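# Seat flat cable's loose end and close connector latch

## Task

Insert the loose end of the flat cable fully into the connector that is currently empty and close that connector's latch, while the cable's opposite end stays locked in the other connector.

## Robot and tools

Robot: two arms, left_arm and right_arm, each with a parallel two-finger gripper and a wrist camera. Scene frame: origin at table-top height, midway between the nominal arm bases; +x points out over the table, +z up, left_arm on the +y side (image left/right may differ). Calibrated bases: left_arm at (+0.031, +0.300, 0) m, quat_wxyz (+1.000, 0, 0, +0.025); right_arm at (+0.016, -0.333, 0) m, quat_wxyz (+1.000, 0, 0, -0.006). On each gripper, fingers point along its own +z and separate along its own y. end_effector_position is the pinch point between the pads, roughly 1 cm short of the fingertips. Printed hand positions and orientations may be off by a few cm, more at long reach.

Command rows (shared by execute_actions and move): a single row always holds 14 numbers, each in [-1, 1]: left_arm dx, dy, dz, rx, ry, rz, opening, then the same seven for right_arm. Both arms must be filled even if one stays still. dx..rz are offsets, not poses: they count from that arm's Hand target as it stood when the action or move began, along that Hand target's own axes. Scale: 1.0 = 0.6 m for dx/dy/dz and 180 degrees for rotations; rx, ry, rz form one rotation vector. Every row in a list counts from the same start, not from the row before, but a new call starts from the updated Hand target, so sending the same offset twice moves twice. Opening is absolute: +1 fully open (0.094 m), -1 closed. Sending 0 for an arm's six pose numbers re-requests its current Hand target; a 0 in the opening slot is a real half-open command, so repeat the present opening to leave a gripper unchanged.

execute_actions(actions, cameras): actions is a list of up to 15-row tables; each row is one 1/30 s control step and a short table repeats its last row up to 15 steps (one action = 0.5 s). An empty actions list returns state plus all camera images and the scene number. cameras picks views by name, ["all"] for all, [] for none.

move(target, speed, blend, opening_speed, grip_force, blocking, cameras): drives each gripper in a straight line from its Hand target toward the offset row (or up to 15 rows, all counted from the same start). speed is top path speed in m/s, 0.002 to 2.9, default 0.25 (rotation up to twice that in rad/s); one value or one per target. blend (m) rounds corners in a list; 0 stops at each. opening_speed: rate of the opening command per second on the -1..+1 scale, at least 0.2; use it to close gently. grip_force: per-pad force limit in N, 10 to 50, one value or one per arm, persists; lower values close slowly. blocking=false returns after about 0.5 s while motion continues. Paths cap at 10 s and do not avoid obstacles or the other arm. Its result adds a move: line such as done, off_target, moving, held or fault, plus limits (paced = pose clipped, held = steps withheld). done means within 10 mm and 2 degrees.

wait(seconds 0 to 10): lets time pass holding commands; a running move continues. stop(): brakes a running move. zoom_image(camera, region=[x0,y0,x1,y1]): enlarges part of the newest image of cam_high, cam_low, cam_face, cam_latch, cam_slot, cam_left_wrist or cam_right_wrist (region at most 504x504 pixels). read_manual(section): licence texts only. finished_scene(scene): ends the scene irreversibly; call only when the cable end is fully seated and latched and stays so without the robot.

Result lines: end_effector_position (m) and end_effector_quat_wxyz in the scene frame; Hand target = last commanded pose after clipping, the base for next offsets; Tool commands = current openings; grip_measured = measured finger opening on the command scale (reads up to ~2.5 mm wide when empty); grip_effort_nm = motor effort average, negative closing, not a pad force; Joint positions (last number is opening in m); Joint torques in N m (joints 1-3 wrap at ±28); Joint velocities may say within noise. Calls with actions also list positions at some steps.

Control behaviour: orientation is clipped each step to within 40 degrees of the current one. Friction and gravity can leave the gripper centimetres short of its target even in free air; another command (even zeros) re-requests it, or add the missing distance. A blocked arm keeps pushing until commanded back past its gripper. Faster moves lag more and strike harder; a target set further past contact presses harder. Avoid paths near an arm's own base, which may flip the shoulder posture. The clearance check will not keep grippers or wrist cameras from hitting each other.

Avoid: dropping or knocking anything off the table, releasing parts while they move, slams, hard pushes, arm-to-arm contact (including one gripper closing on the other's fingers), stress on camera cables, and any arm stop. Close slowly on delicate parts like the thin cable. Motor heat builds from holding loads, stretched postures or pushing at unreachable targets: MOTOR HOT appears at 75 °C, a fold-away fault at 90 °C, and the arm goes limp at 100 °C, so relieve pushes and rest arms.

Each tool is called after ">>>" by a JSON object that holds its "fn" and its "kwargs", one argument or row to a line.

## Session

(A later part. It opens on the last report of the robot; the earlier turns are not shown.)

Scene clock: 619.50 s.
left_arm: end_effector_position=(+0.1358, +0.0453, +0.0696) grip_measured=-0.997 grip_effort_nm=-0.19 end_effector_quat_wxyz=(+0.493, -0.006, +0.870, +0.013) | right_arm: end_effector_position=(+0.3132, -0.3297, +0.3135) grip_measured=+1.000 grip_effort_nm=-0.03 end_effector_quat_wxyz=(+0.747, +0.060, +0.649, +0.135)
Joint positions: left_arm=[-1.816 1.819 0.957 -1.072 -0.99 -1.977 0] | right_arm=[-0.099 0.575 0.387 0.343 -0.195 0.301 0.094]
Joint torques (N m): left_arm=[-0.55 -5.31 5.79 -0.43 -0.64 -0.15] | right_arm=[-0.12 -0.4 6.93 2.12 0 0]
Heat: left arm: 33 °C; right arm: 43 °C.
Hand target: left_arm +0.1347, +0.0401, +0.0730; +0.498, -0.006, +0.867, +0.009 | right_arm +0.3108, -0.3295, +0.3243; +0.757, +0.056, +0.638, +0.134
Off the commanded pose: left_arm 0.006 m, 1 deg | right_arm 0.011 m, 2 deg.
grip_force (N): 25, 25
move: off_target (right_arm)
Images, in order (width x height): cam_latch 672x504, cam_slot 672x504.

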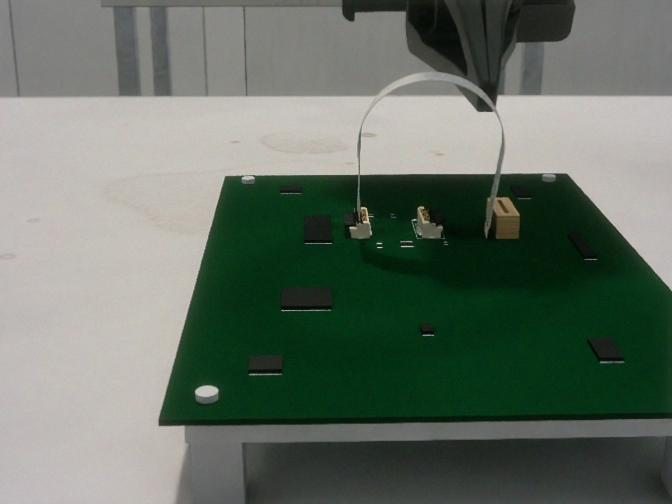

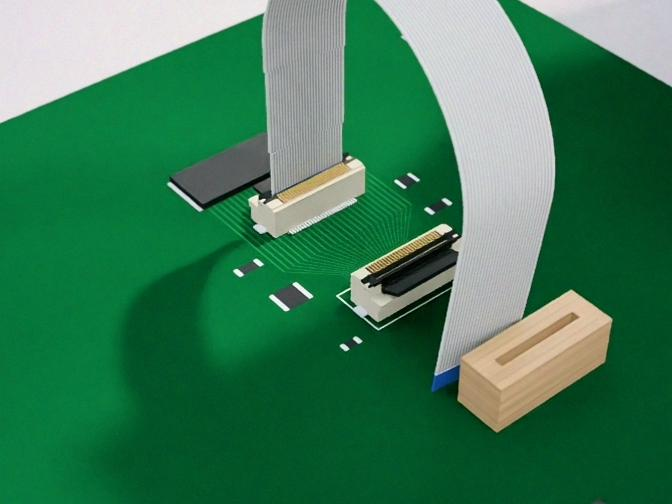

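>>> {"fn": "execute_actions", "kwargs": {
  "actions": [],
  "cameras": ["cam_slot","cam_latch","cam_face"]
}}

>>> {"fn": "zoom_image", "kwargs": {
  "camera": "cam_slot",
  "region": [290, 140, 510, 340]
}}

>>> {"fn": "zoom_image", "kwargs": {
  "camera": "cam_latch",
  "region": [370, 130, 550, 270]
}}

Scene clock: 636.00 s.
left_arm: end_effector_position=(+0.1359, +0.0454, +0.0696) grip_measured=-0.997 grip_effort_nm=-0.19 end_effector_quat_wxyz=(+0.493, -0.006, +0.870, +0.014) | right_arm: end_effector_position=(+0.3132, -0.3297, +0.3135) grip_measured=+1.000 grip_effort_nm=-0.03 end_effector_quat_wxyz=(+0.747, +0.060, +0.649, +0.135)
Joint positions: left_arm=[-1.816 1.819 0.957 -1.072 -0.99 -1.978 0] | right_arm=[-0.099 0.575 0.387 0.343 -0.195 0.301 0.094]
Joint velocities: within noise
Joint torques (N m): left_arm=[-0.55 -5.3 5.85 -0.42 -0.64 -0.12] | right_arm=[-0.01 -0.4 6.94 2.19 0.01 -0.01]
Heat: left arm: 33 °C; right arm: 43 °C.
Hand target: left_arm +0.1347, +0.0401, +0.0730; +0.498, -0.006, +0.867, +0.009 | right_arm +0.3108, -0.3295, +0.3243; +0.757, +0.056, +0.638, +0.134
Tool commands: left_gripper/opening=-1.0 right_gripper/opening=+1.0
Off the commanded pose: left_arm 0.006 m, 1 deg | right_arm 0.011 m, 2 deg.
grip_force (N): 25, 25
Images, in order (width x height): cam_face 672x504, cam_latch 672x504, cam_slot 672x504.

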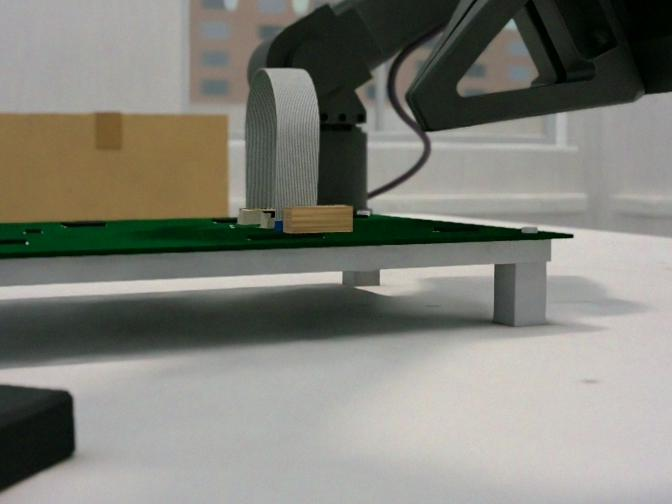

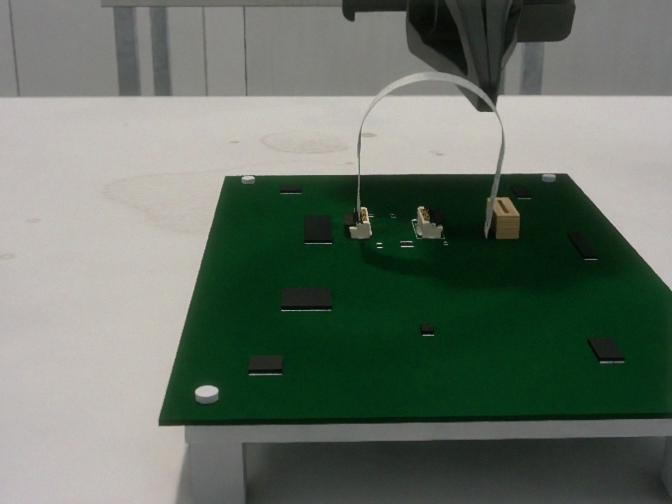

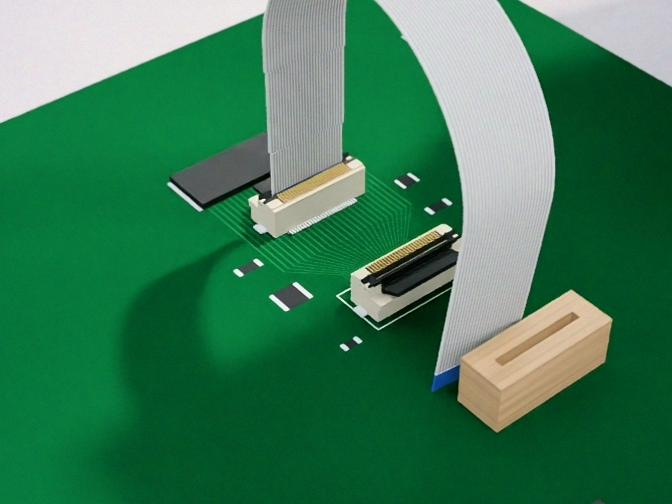

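Scaled by 2.291.

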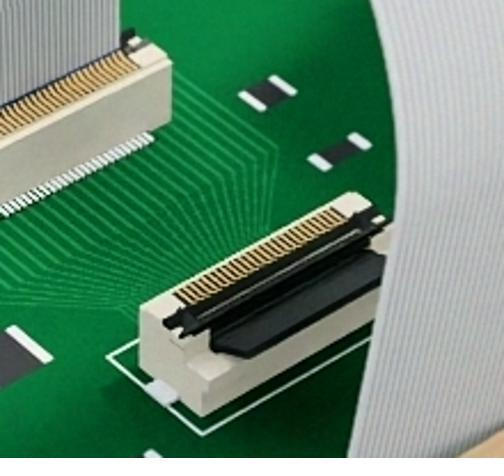

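Scaled by 2.800.

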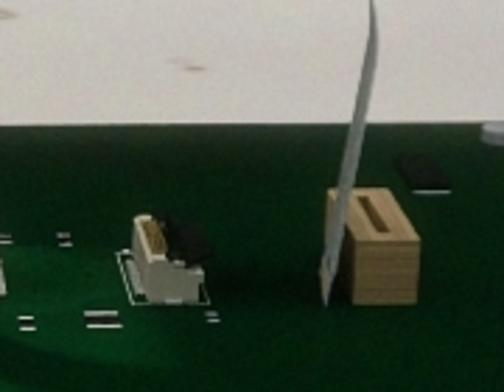

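>>> {"fn": "move", "kwargs": {
  "target": [
    [0.00735,-0.0134,0.0103,0,0,0,-1,0,0,0,0,0,0,1],
    [-0.0202,-0.0135,0.0714,0,0,0,-1,0,0,0,0,0,0,1]
  ],
  "speed": 0.08,
  "cameras": ["cam_slot"]
}}

>>> {"fn": "zoom_image", "kwargs": {
  "camera": "cam_slot",
  "region": [290, 140, 510, 340]
}}

Scene clock: 664.50 s.
left_arm: end_effector_position=(+0.1737, +0.0331, +0.0503) grip_measured=-0.997 grip_effort_nm=-0.19 end_effector_quat_wxyz=(+0.486, -0.002, +0.874, +0.021) | right_arm: end_effector_position=(+0.3132, -0.3297, +0.3135) grip_measured=+1.000 grip_effort_nm=-0.03 end_effector_quat_wxyz=(+0.747, +0.060, +0.649, +0.135)
Joint positions: left_arm=[-1.664 1.833 0.912 -0.792 -1.009 -1.697 0] | right_arm=[-0.099 0.575 0.387 0.343 -0.195 0.301 0.094]
Joint torques (N m): left_arm=[0.36 -8.87 3.19 0.04 -0.91 0.11] | right_arm=[0.02 -0.36 7.01 2.1 0 0.02]
Heat: left arm: 33 °C; right arm: 43 °C.
Hand target: left_arm +0.1779, +0.0330, +0.0617; +0.498, -0.006, +0.867, +0.009 | right_arm +0.3108, -0.3295, +0.3243; +0.757, +0.056, +0.638, +0.134
Off the commanded pose: left_arm 0.012 m, 2 deg | right_arm 0.011 m, 2 deg.
grip_force (N): 25, 25
move: off_target (left_arm, right_arm)
Images, in order (width x height): cam_slot 672x504.

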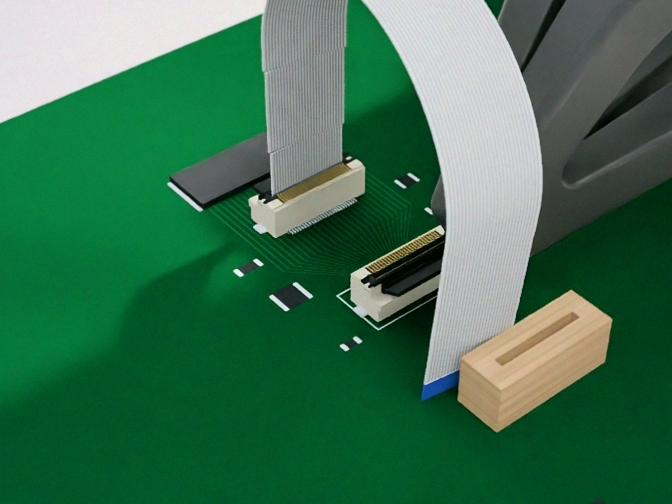

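Scaled by 2.291.

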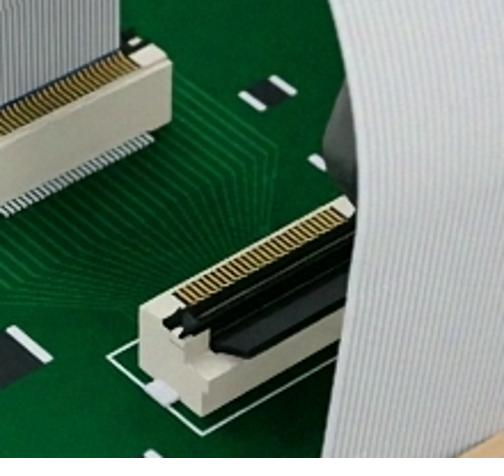

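>>> {"fn": "move", "kwargs": {
  "target": [0.0148,0.0012,0.0143,0,0,0,-1,0,0,0,0,0,0,1],
  "speed": 0.05
}}

Scene clock: 669.07 s.
left_arm: end_effector_position=(+0.1757, +0.0317, +0.0441) grip_measured=-0.997 grip_effort_nm=-0.19 end_effector_quat_wxyz=(+0.485, -0.006, +0.874, +0.010) | right_arm: end_effector_position=(+0.3132, -0.3297, +0.3135) grip_measured=+1.000 grip_effort_nm=-0.03 end_effector_quat_wxyz=(+0.747, +0.060, +0.649, +0.135)
Joint positions: left_arm=[-1.656 1.833 0.883 -0.722 -1.01 -1.675 0] | right_arm=[-0.099 0.575 0.387 0.343 -0.195 0.301 0.094]
Joint torques (N m): left_arm=[0.72 -7.08 3.08 0.09 -0.93 0.09] | right_arm=[-0.02 -0.23 7.09 2.17 -0.02 0.02]
Heat: left arm: 33 °C; right arm: 43 °C.
Hand target: left_arm +0.1809, +0.0339, +0.0498; +0.498, -0.006, +0.867, +0.009 | right_arm +0.3108, -0.3295, +0.3243; +0.757, +0.056, +0.638, +0.134
Off the commanded pose: left_arm 0.008 m, 2 deg | right_arm 0.011 m, 2 deg.
grip_force (N): 25, 25
move: off_target (right_arm)

>>> {"fn": "move", "kwargs": {
  "target": [0.0079,0.0023,0.0046,0,0,0,-1,0,0,0,0,0,0,1],
  "speed": 0.05
}}

Scene clock: 671.53 s.
left_arm: end_effector_position=(+0.1757, +0.0325, +0.0411) grip_measured=-0.997 grip_effort_nm=-0.19 end_effector_quat_wxyz=(+0.485, -0.008, +0.875, +0.006) | right_arm: end_effector_position=(+0.3132, -0.3297, +0.3135) grip_measured=+1.000 grip_effort_nm=-0.03 end_effector_quat_wxyz=(+0.747, +0.060, +0.649, +0.135)
Joint positions: left_arm=[-1.656 1.833 0.869 -0.697 -1.01 -1.675 0] | right_arm=[-0.099 0.575 0.387 0.343 -0.195 0.301 0.094]
Joint torques (N m): left_arm=[0.69 -6.27 3.08 0.1 -0.92 0.07] | right_arm=[0.12 -0.4 7.12 2.14 -0.03 -0.01]
Heat: left arm: 33 °C; right arm: 43 °C.
Hand target: left_arm +0.1808, +0.0353, +0.0443; +0.498, -0.006, +0.867, +0.009 | right_arm +0.3108, -0.3295, +0.3243; +0.757, +0.056, +0.638, +0.134
Off the commanded pose: left_arm 0.007 m, 2 deg | right_arm 0.011 m, 2 deg.
grip_force (N): 25, 25
move: off_target (right_arm)

>>> {"fn": "move", "kwargs": {
  "target": [0.0040,0.0010,0.0022,0,0,0,-1,0,0,0,0,0,0,1],
  "speed": 0.05,
  "cameras": ["cam_slot","cam_latch"]
}}

>>> {"fn": "zoom_image", "kwargs": {
  "camera": "cam_latch",
  "region": [370, 130, 550, 270]
}}

Scene clock: 675.37 s.
left_arm: end_effector_position=(+0.1757, +0.0327, +0.0397) grip_measured=-0.997 grip_effort_nm=-0.19 end_effector_quat_wxyz=(+0.485, -0.010, +0.875, +0.003) | right_arm: end_effector_position=(+0.3132, -0.3297, +0.3135) grip_measured=+1.000 grip_effort_nm=-0.03 end_effector_quat_wxyz=(+0.747, +0.060, +0.649, +0.135)
Joint positions: left_arm=[-1.656 1.833 0.862 -0.684 -1.01 -1.675 0] | right_arm=[-0.099 0.575 0.387 0.343 -0.195 0.301 0.094]
Joint torques (N m): left_arm=[0.62 -5.9 3.15 0.12 -0.92 0.08] | right_arm=[0.01 -0.31 6.95 2.18 -0.01 0]
Heat: left arm: 33 °C; right arm: 43 °C.
Hand target: left_arm +0.1807, +0.0360, +0.0415; +0.498, -0.006, +0.867, +0.009 | right_arm +0.3108, -0.3295, +0.3243; +0.757, +0.056, +0.638, +0.134
Off the commanded pose: left_arm 0.006 m, 2 deg | right_arm 0.011 m, 2 deg.
grip_force (N): 25, 25
move: off_target (right_arm)
Images, in order (width x height): cam_latch 672x504, cam_slot 672x504.

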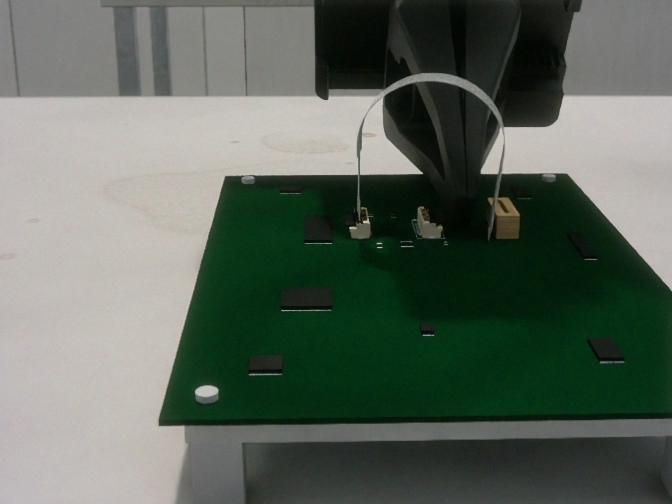

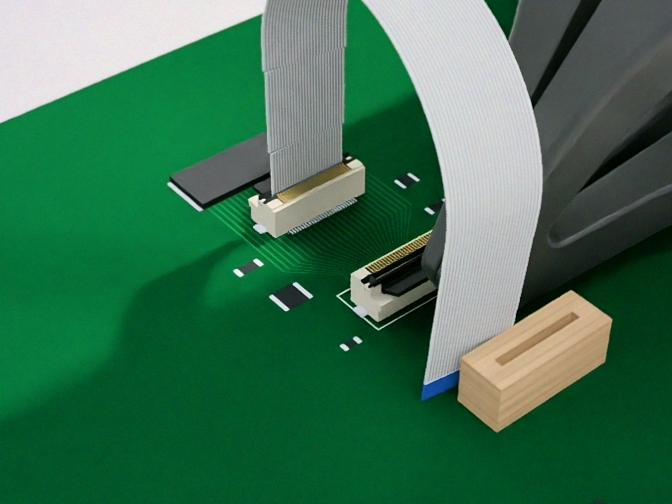

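Scaled by 2.800.

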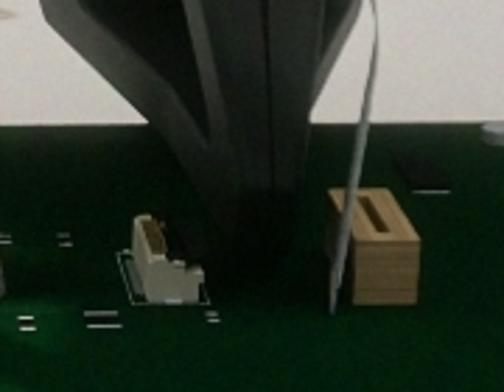

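>>> {"fn": "move", "kwargs": {
  "target": [
    [0,-0.015,0,0,0,0,-1,0,0,0,0,0,0,1],
    [-0.0289,-0.0185,-0.0167,0,0,0,-1,0,0,0,0,0,0,1]
  ],
  "speed": 0.03,
  "cameras": ["cam_slot","cam_latch"]
}}

>>> {"fn": "zoom_image", "kwargs": {
  "camera": "cam_slot",
  "region": [340, 210, 480, 330]
}}

Scene clock: 689.80 s.
left_arm: end_effector_position=(+0.1760, +0.0307, +0.0460) grip_measured=-0.997 grip_effort_nm=-0.19 end_effector_quat_wxyz=(+0.487, +0.003, +0.873, +0.022) | right_arm: end_effector_position=(+0.3132, -0.3297, +0.3135) grip_measured=+1.000 grip_effort_nm=-0.03 end_effector_quat_wxyz=(+0.747, +0.060, +0.649, +0.135)
Joint positions: left_arm=[-1.656 1.846 0.907 -0.756 -1.013 -1.669 0] | right_arm=[-0.099 0.575 0.387 0.343 -0.195 0.301 0.094]
Joint torques (N m): left_arm=[0.85 -8.4 5.83 -0.09 -0.88 0.05] | right_arm=[-0.06 -0.42 6.98 2.17 0.02 0]
Heat: left arm: 32 °C; right arm: 43 °C.
Hand target: left_arm +0.1810, +0.0247, +0.0615; +0.498, -0.006, +0.867, +0.009 | right_arm +0.3108, -0.3295, +0.3243; +0.757, +0.056, +0.638, +0.134
Off the commanded pose: left_arm 0.017 m, 2 deg | right_arm 0.011 m, 2 deg.
grip_force (N): 25, 25
move: off_target (left_arm, right_arm)
Images, in order (width x height): cam_latch 672x504, cam_slot 672x504.

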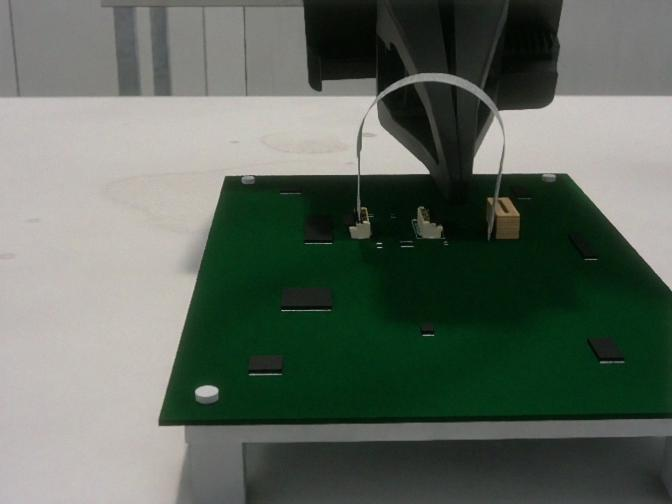

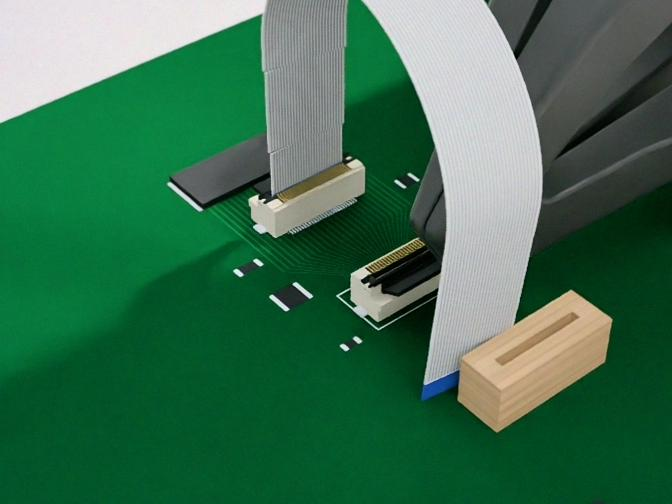

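Scaled by 3.600.

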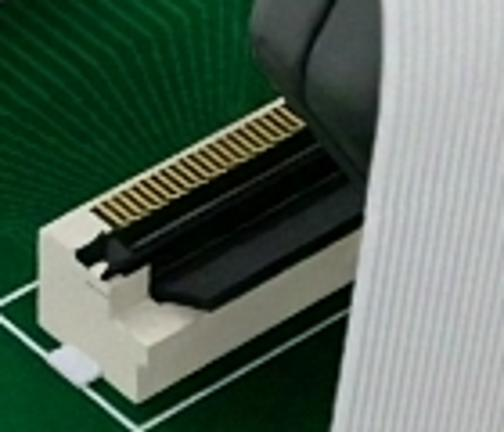

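>>> {"fn": "move", "kwargs": {
  "target": [
    [0.0289,0.018,0.017,0,0,0,-1,0,0,0,0,0,0,1],
    [0.0289,0.0115,0.017,0.0095,0.0004,-0.0165,-1,0,0,0,0,0,0,1]
  ],
  "speed": 0.04,
  "cameras": ["cam_slot"]
}}

>>> {"fn": "zoom_image", "kwargs": {
  "camera": "cam_slot",
  "region": [340, 210, 480, 330]
}}

Scene clock: 696.47 s.
left_arm: end_effector_position=(+0.1788, +0.0319, +0.0374) grip_measured=-0.997 grip_effort_nm=-0.19 end_effector_quat_wxyz=(+0.499, -0.011, +0.867, -0.004) | right_arm: end_effector_position=(+0.3132, -0.3297, +0.3135) grip_measured=+1.000 grip_effort_nm=-0.03 end_effector_quat_wxyz=(+0.747, +0.060, +0.649, +0.135)
Joint positions: left_arm=[-1.656 1.846 0.841 -0.633 -1.043 -1.669 0] | right_arm=[-0.099 0.575 0.387 0.343 -0.195 0.301 0.094]
Joint torques (N m): left_arm=[0.77 -8.17 2.86 0.24 -0.57 0] | right_arm=[0.02 -0.34 7.05 2.17 -0.04 -0.02]
Heat: left arm: 33 °C; right arm: 43 °C.
Hand target: left_arm +0.1810, +0.0317, +0.0414; +0.498, -0.021, +0.867, -0.017 | right_arm +0.3108, -0.3295, +0.3243; +0.757, +0.056, +0.638, +0.134
Off the commanded pose: left_arm 0.005 m, 2 deg | right_arm 0.011 m, 2 deg.
grip_force (N): 25, 25
move: off_target (right_arm)
Images, in order (width x height): cam_slot 672x504.

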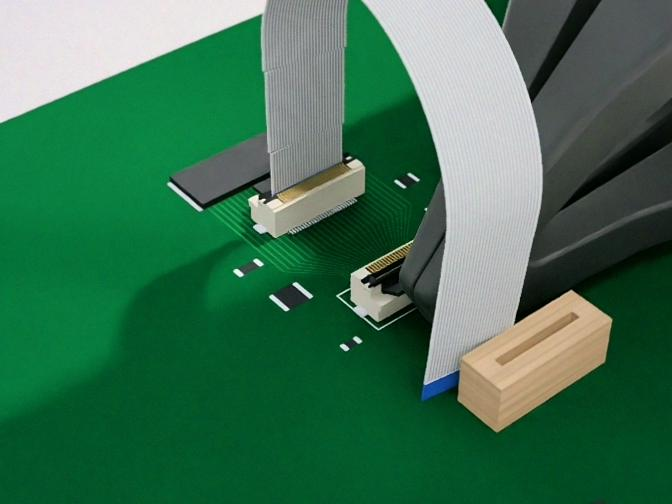

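Scaled by 3.600.

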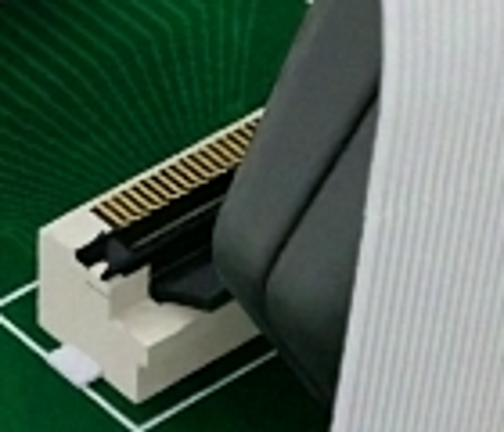

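>>> {"fn": "move", "kwargs": {
  "target": [
    [0,-0.010,0,0.005,0.0002,-0.0083,-1,0,0,0,0,0,0,1],
    [-0.0289,-0.010,-0.0167,0.005,0.0002,-0.0083,-1,0,0,0,0,0,0,1]
  ],
  "speed": 0.03,
  "cameras": ["cam_slot","cam_latch"]
}}

>>> {"fn": "zoom_image", "kwargs": {
  "camera": "cam_slot",
  "region": [340, 210, 480, 330]
}}

Scene clock: 701.93 s.
left_arm: end_effector_position=(+0.1782, +0.0316, +0.0481) grip_measured=-0.997 grip_effort_nm=-0.19 end_effector_quat_wxyz=(+0.492, -0.020, +0.870, -0.017) | right_arm: end_effector_position=(+0.3132, -0.3297, +0.3135) grip_measured=+1.000 grip_effort_nm=-0.03 end_effector_quat_wxyz=(+0.747, +0.060, +0.649, +0.135)
Joint positions: left_arm=[-1.654 1.794 0.841 -0.652 -1.03 -1.669 0] | right_arm=[-0.099 0.575 0.387 0.343 -0.195 0.301 0.094]
Joint torques (N m): left_arm=[0.64 -8.4 5.63 0.02 -0.74 0.07] | right_arm=[0.06 -0.35 6.97 2.21 -0.01 -0.01]
Heat: left arm: 33 °C; right arm: 43 °C.
Hand target: left_arm +0.1812, +0.0268, +0.0617; +0.497, -0.029, +0.867, -0.030 | right_arm +0.3108, -0.3295, +0.3243; +0.757, +0.056, +0.638, +0.134
Off the commanded pose: left_arm 0.015 m, 2 deg | right_arm 0.011 m, 2 deg.
grip_force (N): 25, 25
move: off_target (left_arm, right_arm)
Images, in order (width x height): cam_latch 672x504, cam_slot 672x504.

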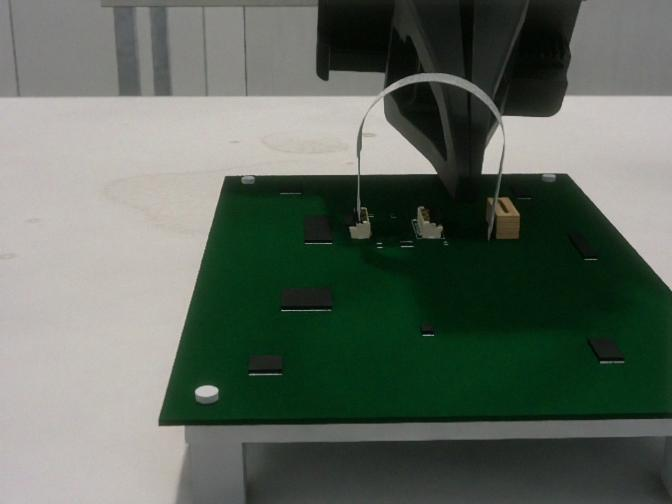

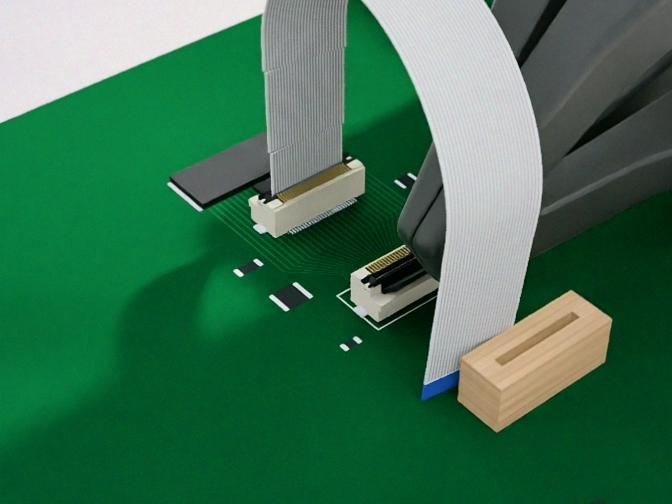

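Scaled by 3.600.

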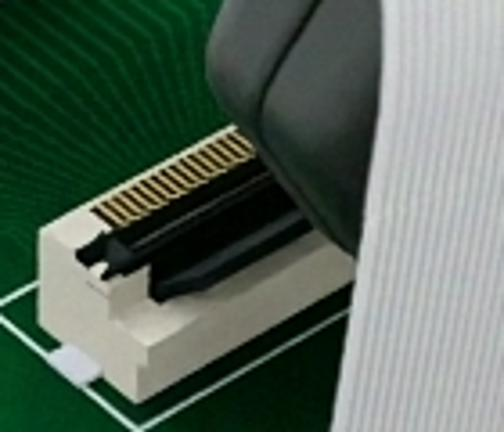

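>>> {"fn": "move", "kwargs": {
  "target": [
    [0,0.002,0,-0.008,-0.0003,0.0138,-1,0,0,0,0,0,0,1],
    [0.0275,0.002,0.0158,-0.008,-0.0003,0.0138,-1,0,0,0,0,0,0,1],
    [0.0275,-0.007,0.0158,0.003,0,-0.005,-1,0,0,0,0,0,0,1],
    [0.0,-0.007,0.0,0.003,0,-0.005,-1,0,0,0,0,0,0,1]
  ],
  "speed": 0.05,
  "cameras": ["cam_slot","cam_latch"]
}}

>>> {"fn": "zoom_image", "kwargs": {
  "camera": "cam_slot",
  "region": [340, 210, 480, 330]
}}

Scene clock: 711.50 s.
left_arm: end_effector_position=(+0.1781, +0.0254, +0.0494) grip_measured=-0.997 grip_effort_nm=-0.19 end_effector_quat_wxyz=(+0.492, -0.026, +0.870, -0.028) | right_arm: end_effector_position=(+0.3132, -0.3297, +0.3135) grip_measured=+1.000 grip_effort_nm=-0.03 end_effector_quat_wxyz=(+0.747, +0.060, +0.649, +0.135)
Joint positions: left_arm=[-1.654 1.797 0.851 -0.634 -1.031 -1.668 0] | right_arm=[-0.099 0.575 0.387 0.343 -0.195 0.301 0.094]
Joint torques (N m): left_arm=[0.68 -8.35 5.29 0.02 -0.72 0.08] | right_arm=[0.06 -0.46 7.04 2.18 -0.01 -0.02]
Heat: left arm: 33 °C; right arm: 43 °C.
Hand target: left_arm +0.1813, +0.0226, +0.0620; +0.497, -0.033, +0.866, -0.038 | right_arm +0.3108, -0.3295, +0.3243; +0.757, +0.056, +0.638, +0.134
Off the commanded pose: left_arm 0.013 m, 2 deg | right_arm 0.011 m, 2 deg.
grip_force (N): 25, 25
move: off_target (left_arm, right_arm)
Images, in order (width x height): cam_latch 672x504, cam_slot 672x504.

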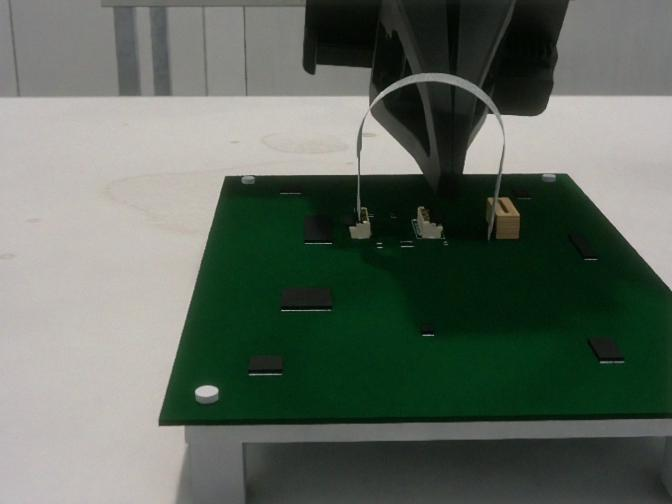

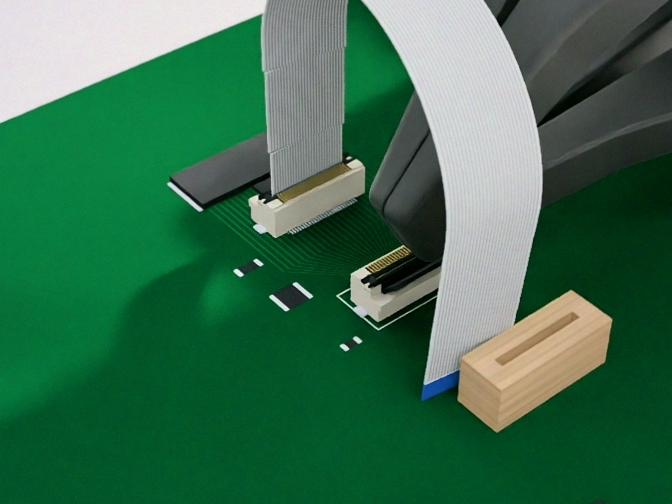

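Scaled by 3.600.

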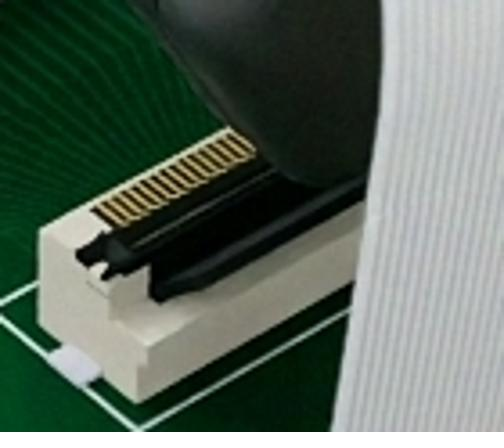

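>>> {"fn": "move", "kwargs": {
  "target": [
    [0,0.012,0,-0.0095,-0.0004,0.0165,-1,0,0,0,0,0,0,1],
    [0.0275,0.012,0.0158,-0.0095,-0.0004,0.0165,-1,0,0,0,0,0,0,1]
  ],
  "speed": 0.05
}}

Scene clock: 716.27 s.
left_arm: end_effector_position=(+0.1779, +0.0273, +0.0437) grip_measured=-0.997 grip_effort_nm=-0.19 end_effector_quat_wxyz=(+0.492, -0.020, +0.870, -0.018) | right_arm: end_effector_position=(+0.3132, -0.3297, +0.3135) grip_measured=+1.000 grip_effort_nm=-0.03 end_effector_quat_wxyz=(+0.747, +0.060, +0.649, +0.135)
Joint positions: left_arm=[-1.654 1.818 0.851 -0.636 -1.028 -1.668 0] | right_arm=[-0.099 0.575 0.387 0.343 -0.195 0.301 0.094]
Joint torques (N m): left_arm=[0.58 -5.08 4.12 0.18 -0.73 0.06] | right_arm=[-0.03 -0.51 7.02 2.16 0 0]
Heat: left arm: 33 °C; right arm: 43 °C.
Hand target: left_arm +0.1810, +0.0278, +0.0425; +0.498, -0.018, +0.867, -0.012 | right_arm +0.3108, -0.3295, +0.3243; +0.757, +0.056, +0.638, +0.134
Off the commanded pose: left_arm 0.003 m, 1 deg | right_arm 0.011 m, 2 deg.
grip_force (N): 25, 25
move: off_target (right_arm)

>>> {"fn": "move", "kwargs": {
  "target": [
    [0,0.010,0,-0.008,-0.0003,0.0138,-1,0,0,0,0,0,0,1]
  ],
  "speed": 0.05,
  "cameras": ["cam_slot"]
}}

>>> {"fn": "zoom_image", "kwargs": {
  "camera": "cam_slot",
  "region": [340, 210, 480, 330]
}}

Scene clock: 720.23 s.
left_arm: end_effector_position=(+0.1780, +0.0327, +0.0425) grip_measured=-0.997 grip_effort_nm=-0.19 end_effector_quat_wxyz=(+0.492, -0.011, +0.870, -0.002) | right_arm: end_effector_position=(+0.3132, -0.3297, +0.3135) grip_measured=+1.000 grip_effort_nm=-0.03 end_effector_quat_wxyz=(+0.747, +0.060, +0.649, +0.135)
Joint positions: left_arm=[-1.654 1.824 0.851 -0.666 -1.028 -1.668 0] | right_arm=[-0.099 0.575 0.387 0.343 -0.195 0.301 0.094]
Joint torques (N m): left_arm=[0.54 -4.97 4.7 -0.05 -0.72 0.09] | right_arm=[0.03 -0.35 7.04 2.16 0.07 -0.01]
Heat: left arm: 33 °C; right arm: 43 °C.
Hand target: left_arm +0.1809, +0.0339, +0.0422; +0.498, -0.006, +0.867, +0.010 | right_arm +0.3108, -0.3295, +0.3243; +0.757, +0.056, +0.638, +0.134
Off the commanded pose: left_arm 0.003 m, 2 deg | right_arm 0.011 m, 2 deg.
grip_force (N): 25, 25
move: off_target (right_arm)
Images, in order (width x height): cam_slot 672x504.

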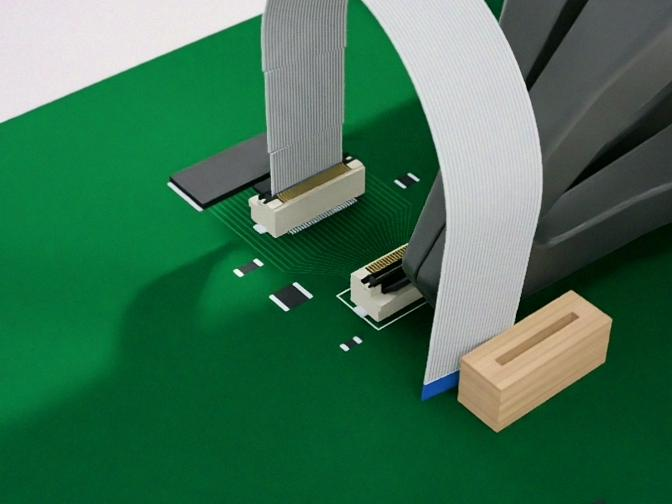

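Scaled by 3.600.

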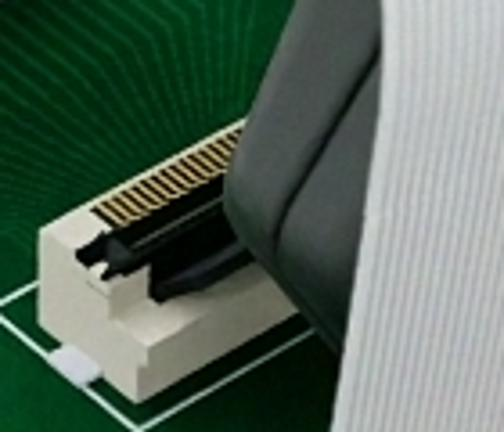

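>>> {"fn": "move", "kwargs": {
  "target": [
    [0.0058,0,0.0033,0,0,0,-1,0,0,0,0,0,0,1],
    [0.0058,-0.010,0.0033,0.0095,0.0004,-0.0165,-1,0,0,0,0,0,0,1],
    [0.0058,-0.016,0.0033,0.0143,0.0006,-0.0248,-1,0,0,0,0,0,0,1]
  ],
  "speed": 0.05,
  "cameras": ["cam_slot"]
}}

>>> {"fn": "zoom_image", "kwargs": {
  "camera": "cam_slot",
  "region": [340, 210, 480, 330]
}}

Scene clock: 727.07 s.
left_arm: end_effector_position=(+0.1786, +0.0281, +0.0387) grip_measured=-0.997 grip_effort_nm=-0.19 end_effector_quat_wxyz=(+0.495, -0.019, +0.869, -0.016) | right_arm: end_effector_position=(+0.3132, -0.3297, +0.3135) grip_measured=+1.000 grip_effort_nm=-0.03 end_effector_quat_wxyz=(+0.747, +0.060, +0.649, +0.135)
Joint positions: left_arm=[-1.654 1.836 0.842 -0.615 -1.035 -1.668 0] | right_arm=[-0.099 0.575 0.387 0.343 -0.195 0.301 0.094]
Joint torques (N m): left_arm=[0.61 -6.04 3.3 0.52 -0.67 0.02] | right_arm=[-0.01 -0.42 6.99 2.17 -0.01 -0.02]
Heat: left arm: 33 °C; right arm: 43 °C.
Hand target: left_arm +0.1810, +0.0244, +0.0380; +0.497, -0.028, +0.867, -0.029 | right_arm +0.3108, -0.3295, +0.3243; +0.757, +0.056, +0.638, +0.134
Off the commanded pose: left_arm 0.005 m, 2 deg | right_arm 0.011 m, 2 deg.
grip_force (N): 25, 25
move: off_target (right_arm)
Images, in order (width x height): cam_slot 672x504.

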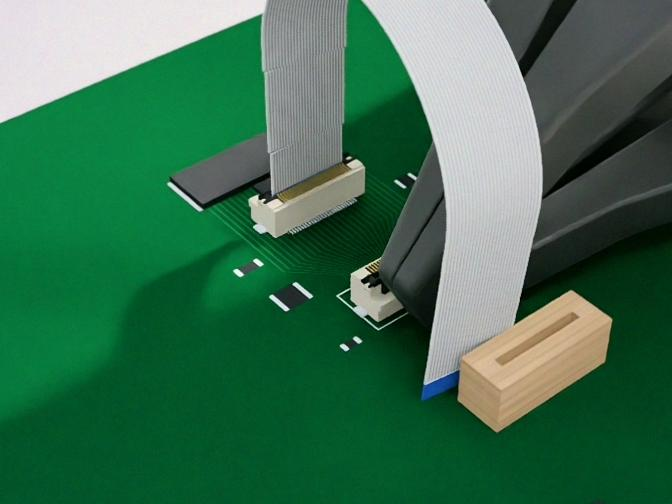

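Scaled by 3.600.

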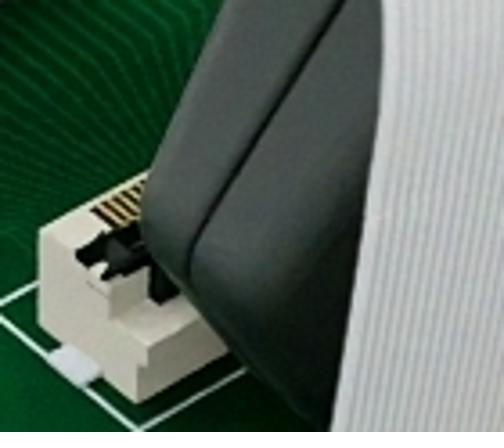

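>>> {"fn": "move", "kwargs": {
  "target": [
    [0,0.016,0,-0.0143,-0.0006,0.0248,-1,0,0,0,0,0,0,1],
    [-0.035,0.016,-0.0202,-0.0143,-0.0006,0.0248,-1,0,0,0,0,0,0,1]
  ],
  "speed": 0.05,
  "cameras": ["cam_slot","cam_latch"]
}}

>>> {"fn": "zoom_image", "kwargs": {
  "camera": "cam_slot",
  "region": [340, 210, 480, 330]
}}

>>> {"fn": "zoom_image", "kwargs": {
  "camera": "cam_latch",
  "region": [370, 150, 490, 250]
}}

Scene clock: 733.03 s.
left_arm: end_effector_position=(+0.1781, +0.0407, +0.0477) grip_measured=-0.997 grip_effort_nm=-0.19 end_effector_quat_wxyz=(+0.492, +0.002, +0.870, +0.021) | right_arm: end_effector_position=(+0.3132, -0.3297, +0.3135) grip_measured=+1.000 grip_effort_nm=-0.03 end_effector_quat_wxyz=(+0.747, +0.060, +0.649, +0.135)
Joint positions: left_arm=[-1.654 1.813 0.861 -0.741 -1.026 -1.667 0] | right_arm=[-0.099 0.575 0.387 0.343 -0.195 0.301 0.094]
Joint torques (N m): left_arm=[0.57 -8.31 5.64 -0.11 -0.74 0.03] | right_arm=[0.1 -0.53 7.15 2.17 0.01 -0.01]
Heat: left arm: 33 °C; right arm: 43 °C.
Hand target: left_arm +0.1809, +0.0358, +0.0615; +0.498, -0.006, +0.867, +0.010 | right_arm +0.3108, -0.3295, +0.3243; +0.757, +0.056, +0.638, +0.134
Off the commanded pose: left_arm 0.015 m, 2 deg | right_arm 0.011 m, 2 deg.
grip_force (N): 25, 25
move: off_target (left_arm, right_arm)
Images, in order (width x height): cam_latch 672x504, cam_slot 672x504.

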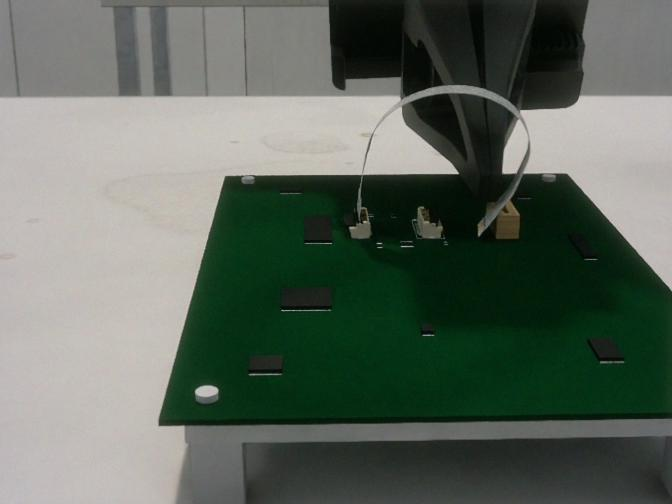

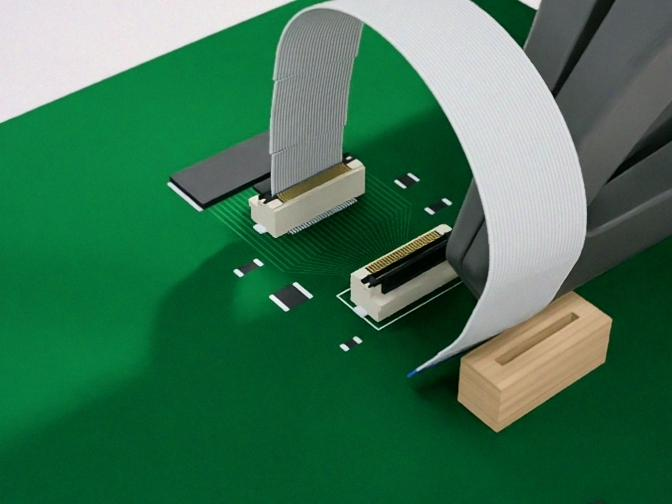

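Scaled by 3.600.

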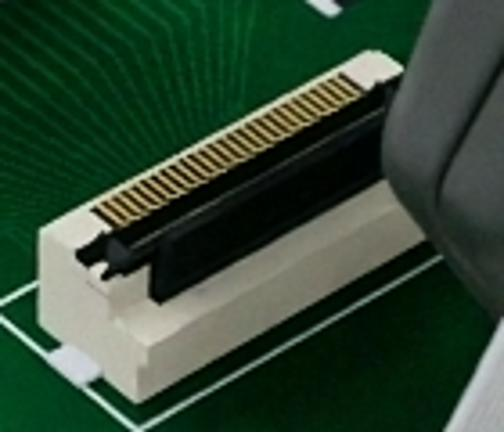

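Scaled by 4.200.

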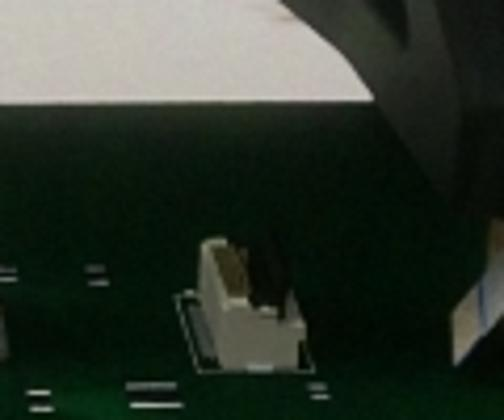

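>>> {"fn": "move", "kwargs": {
  "target": [
    [-0.012,-0.013,-0.0067,0.0062,0.0002,-0.0108,-1,0,0,0,0,0,0,1],
    [0.0216,-0.013,-0.0741,0.0062,0.0002,-0.0108,-1,0,0,0,0,0,0,1],
    [0.0216,0.007,-0.0741,0,0,0,-0.5,0,0,0,0,0,0,1]
  ],
  "speed": 0.06,
  "cameras": ["cam_slot","cam_latch"]
}}

>>> {"fn": "zoom_image", "kwargs": {
  "camera": "cam_latch",
  "region": [370, 130, 550, 270]
}}

Scene clock: 739.40 s.
left_arm: end_effector_position=(+0.1363, +0.0377, +0.0712) grip_measured=-0.502 grip_effort_nm=0.06 end_effector_quat_wxyz=(+0.492, -0.010, +0.870, +0.008) | right_arm: end_effector_position=(+0.3132, -0.3297, +0.3135) grip_measured=+1.000 grip_effort_nm=-0.03 end_effector_quat_wxyz=(+0.747, +0.060, +0.649, +0.135)
Joint positions: left_arm=[-1.809 1.829 0.983 -1.065 -0.992 -1.968 0.023] | right_arm=[-0.099 0.575 0.387 0.343 -0.195 0.301 0.094]
Joint torques (N m): left_arm=[-0.76 -6 3.78 -0.38 -0.66 -0.12] | right_arm=[-0.08 -0.43 7.01 2.17 -0.02 -0.01]
Heat: left arm: 33 °C; right arm: 43 °C.
Hand target: left_arm +0.1359, +0.0390, +0.0728; +0.498, -0.006, +0.867, +0.010 | right_arm +0.3108, -0.3295, +0.3243; +0.757, +0.056, +0.638, +0.134
Off the commanded pose: left_arm 0.002 m, 1 deg | right_arm 0.011 m, 2 deg.
grip_force (N): 25, 25
move: off_target (right_arm)
Images, in order (width x height): cam_latch 672x504, cam_slot 672x504.

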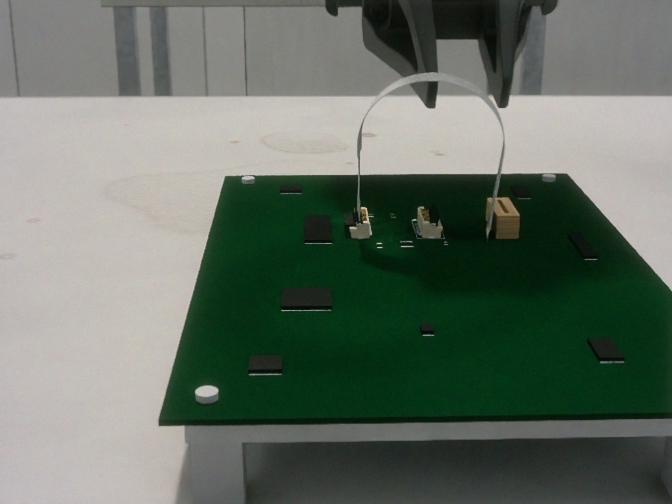

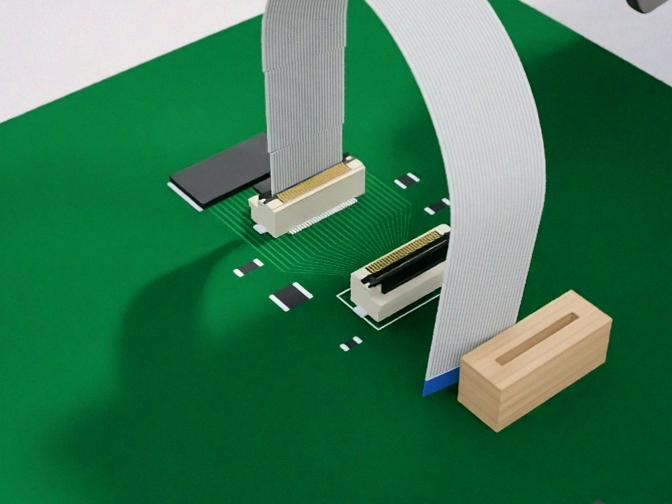

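Scaled by 2.800.

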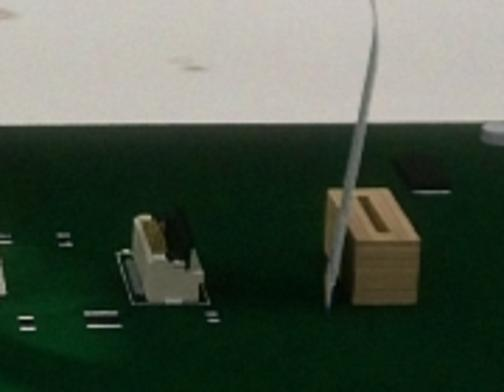

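>>> {"fn": "move", "kwargs": {
  "target": [
    [0,0.005,0,0,0,0,-0.5,0,0,0,0,0,0,1],
    [-0.0249,0.005,0.0798,0,0,0,-0.5,0,0,0,0,0,0,1]
  ],
  "speed": 0.08,
  "cameras": ["cam_slot","cam_latch"]
}}

>>> {"fn": "zoom_image", "kwargs": {
  "camera": "cam_latch",
  "region": [370, 130, 550, 270]
}}

Scene clock: 747.77 s.
left_arm: end_effector_position=(+0.1803, +0.0424, +0.0509) grip_measured=-0.502 grip_effort_nm=0.06 end_effector_quat_wxyz=(+0.486, -0.001, +0.874, +0.020) | right_arm: end_effector_position=(+0.3132, -0.3297, +0.3135) grip_measured=+1.000 grip_effort_nm=-0.03 end_effector_quat_wxyz=(+0.747, +0.060, +0.649, +0.135)
Joint positions: left_arm=[-1.641 1.788 0.856 -0.739 -1.014 -1.647 0.023] | right_arm=[-0.099 0.575 0.387 0.343 -0.195 0.301 0.094]
Joint torques (N m): left_arm=[0.57 -8.47 3.17 0.09 -0.89 0.11] | right_arm=[0.1 -0.39 6.98 2.16 0 -0.02]
Heat: left arm: 33 °C; right arm: 43 °C.
Hand target: left_arm +0.1848, +0.0430, +0.0616; +0.498, -0.006, +0.867, +0.010 | right_arm +0.3108, -0.3295, +0.3243; +0.757, +0.056, +0.638, +0.134
Off the commanded pose: left_arm 0.012 m, 2 deg | right_arm 0.011 m, 2 deg.
grip_force (N): 25, 25
move: off_target (left_arm, right_arm)
Images, in order (width x height): cam_latch 672x504, cam_slot 672x504.

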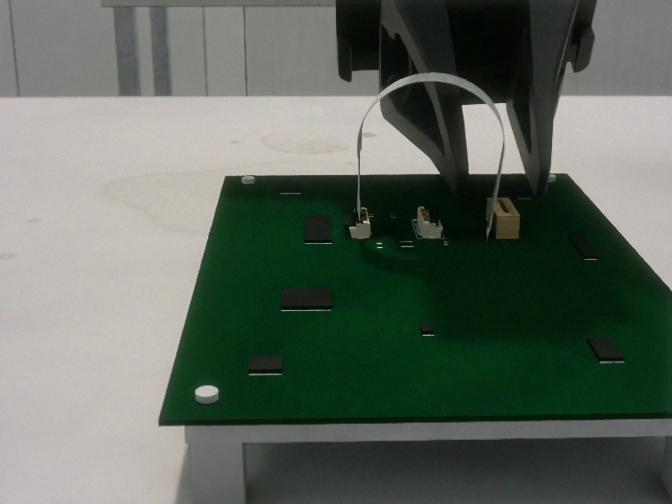

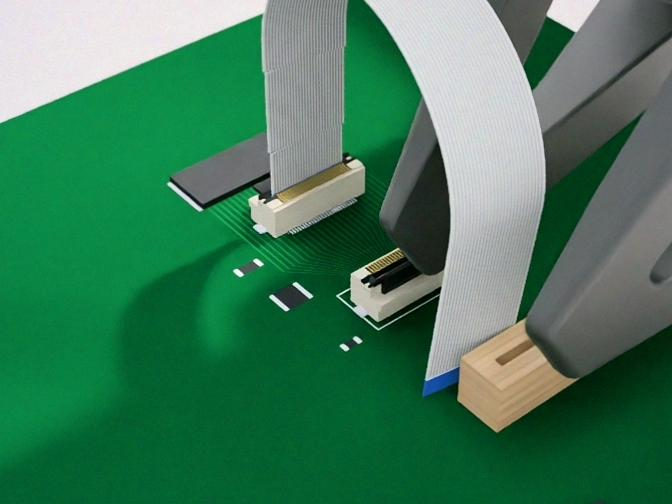

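Scaled by 2.800.

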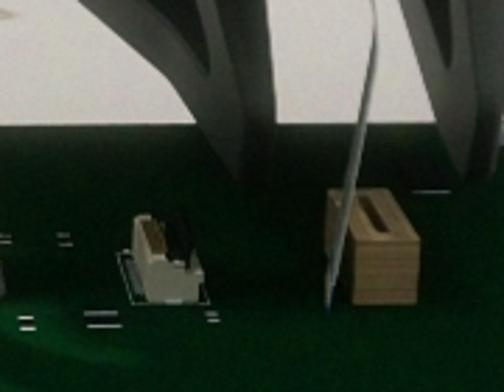

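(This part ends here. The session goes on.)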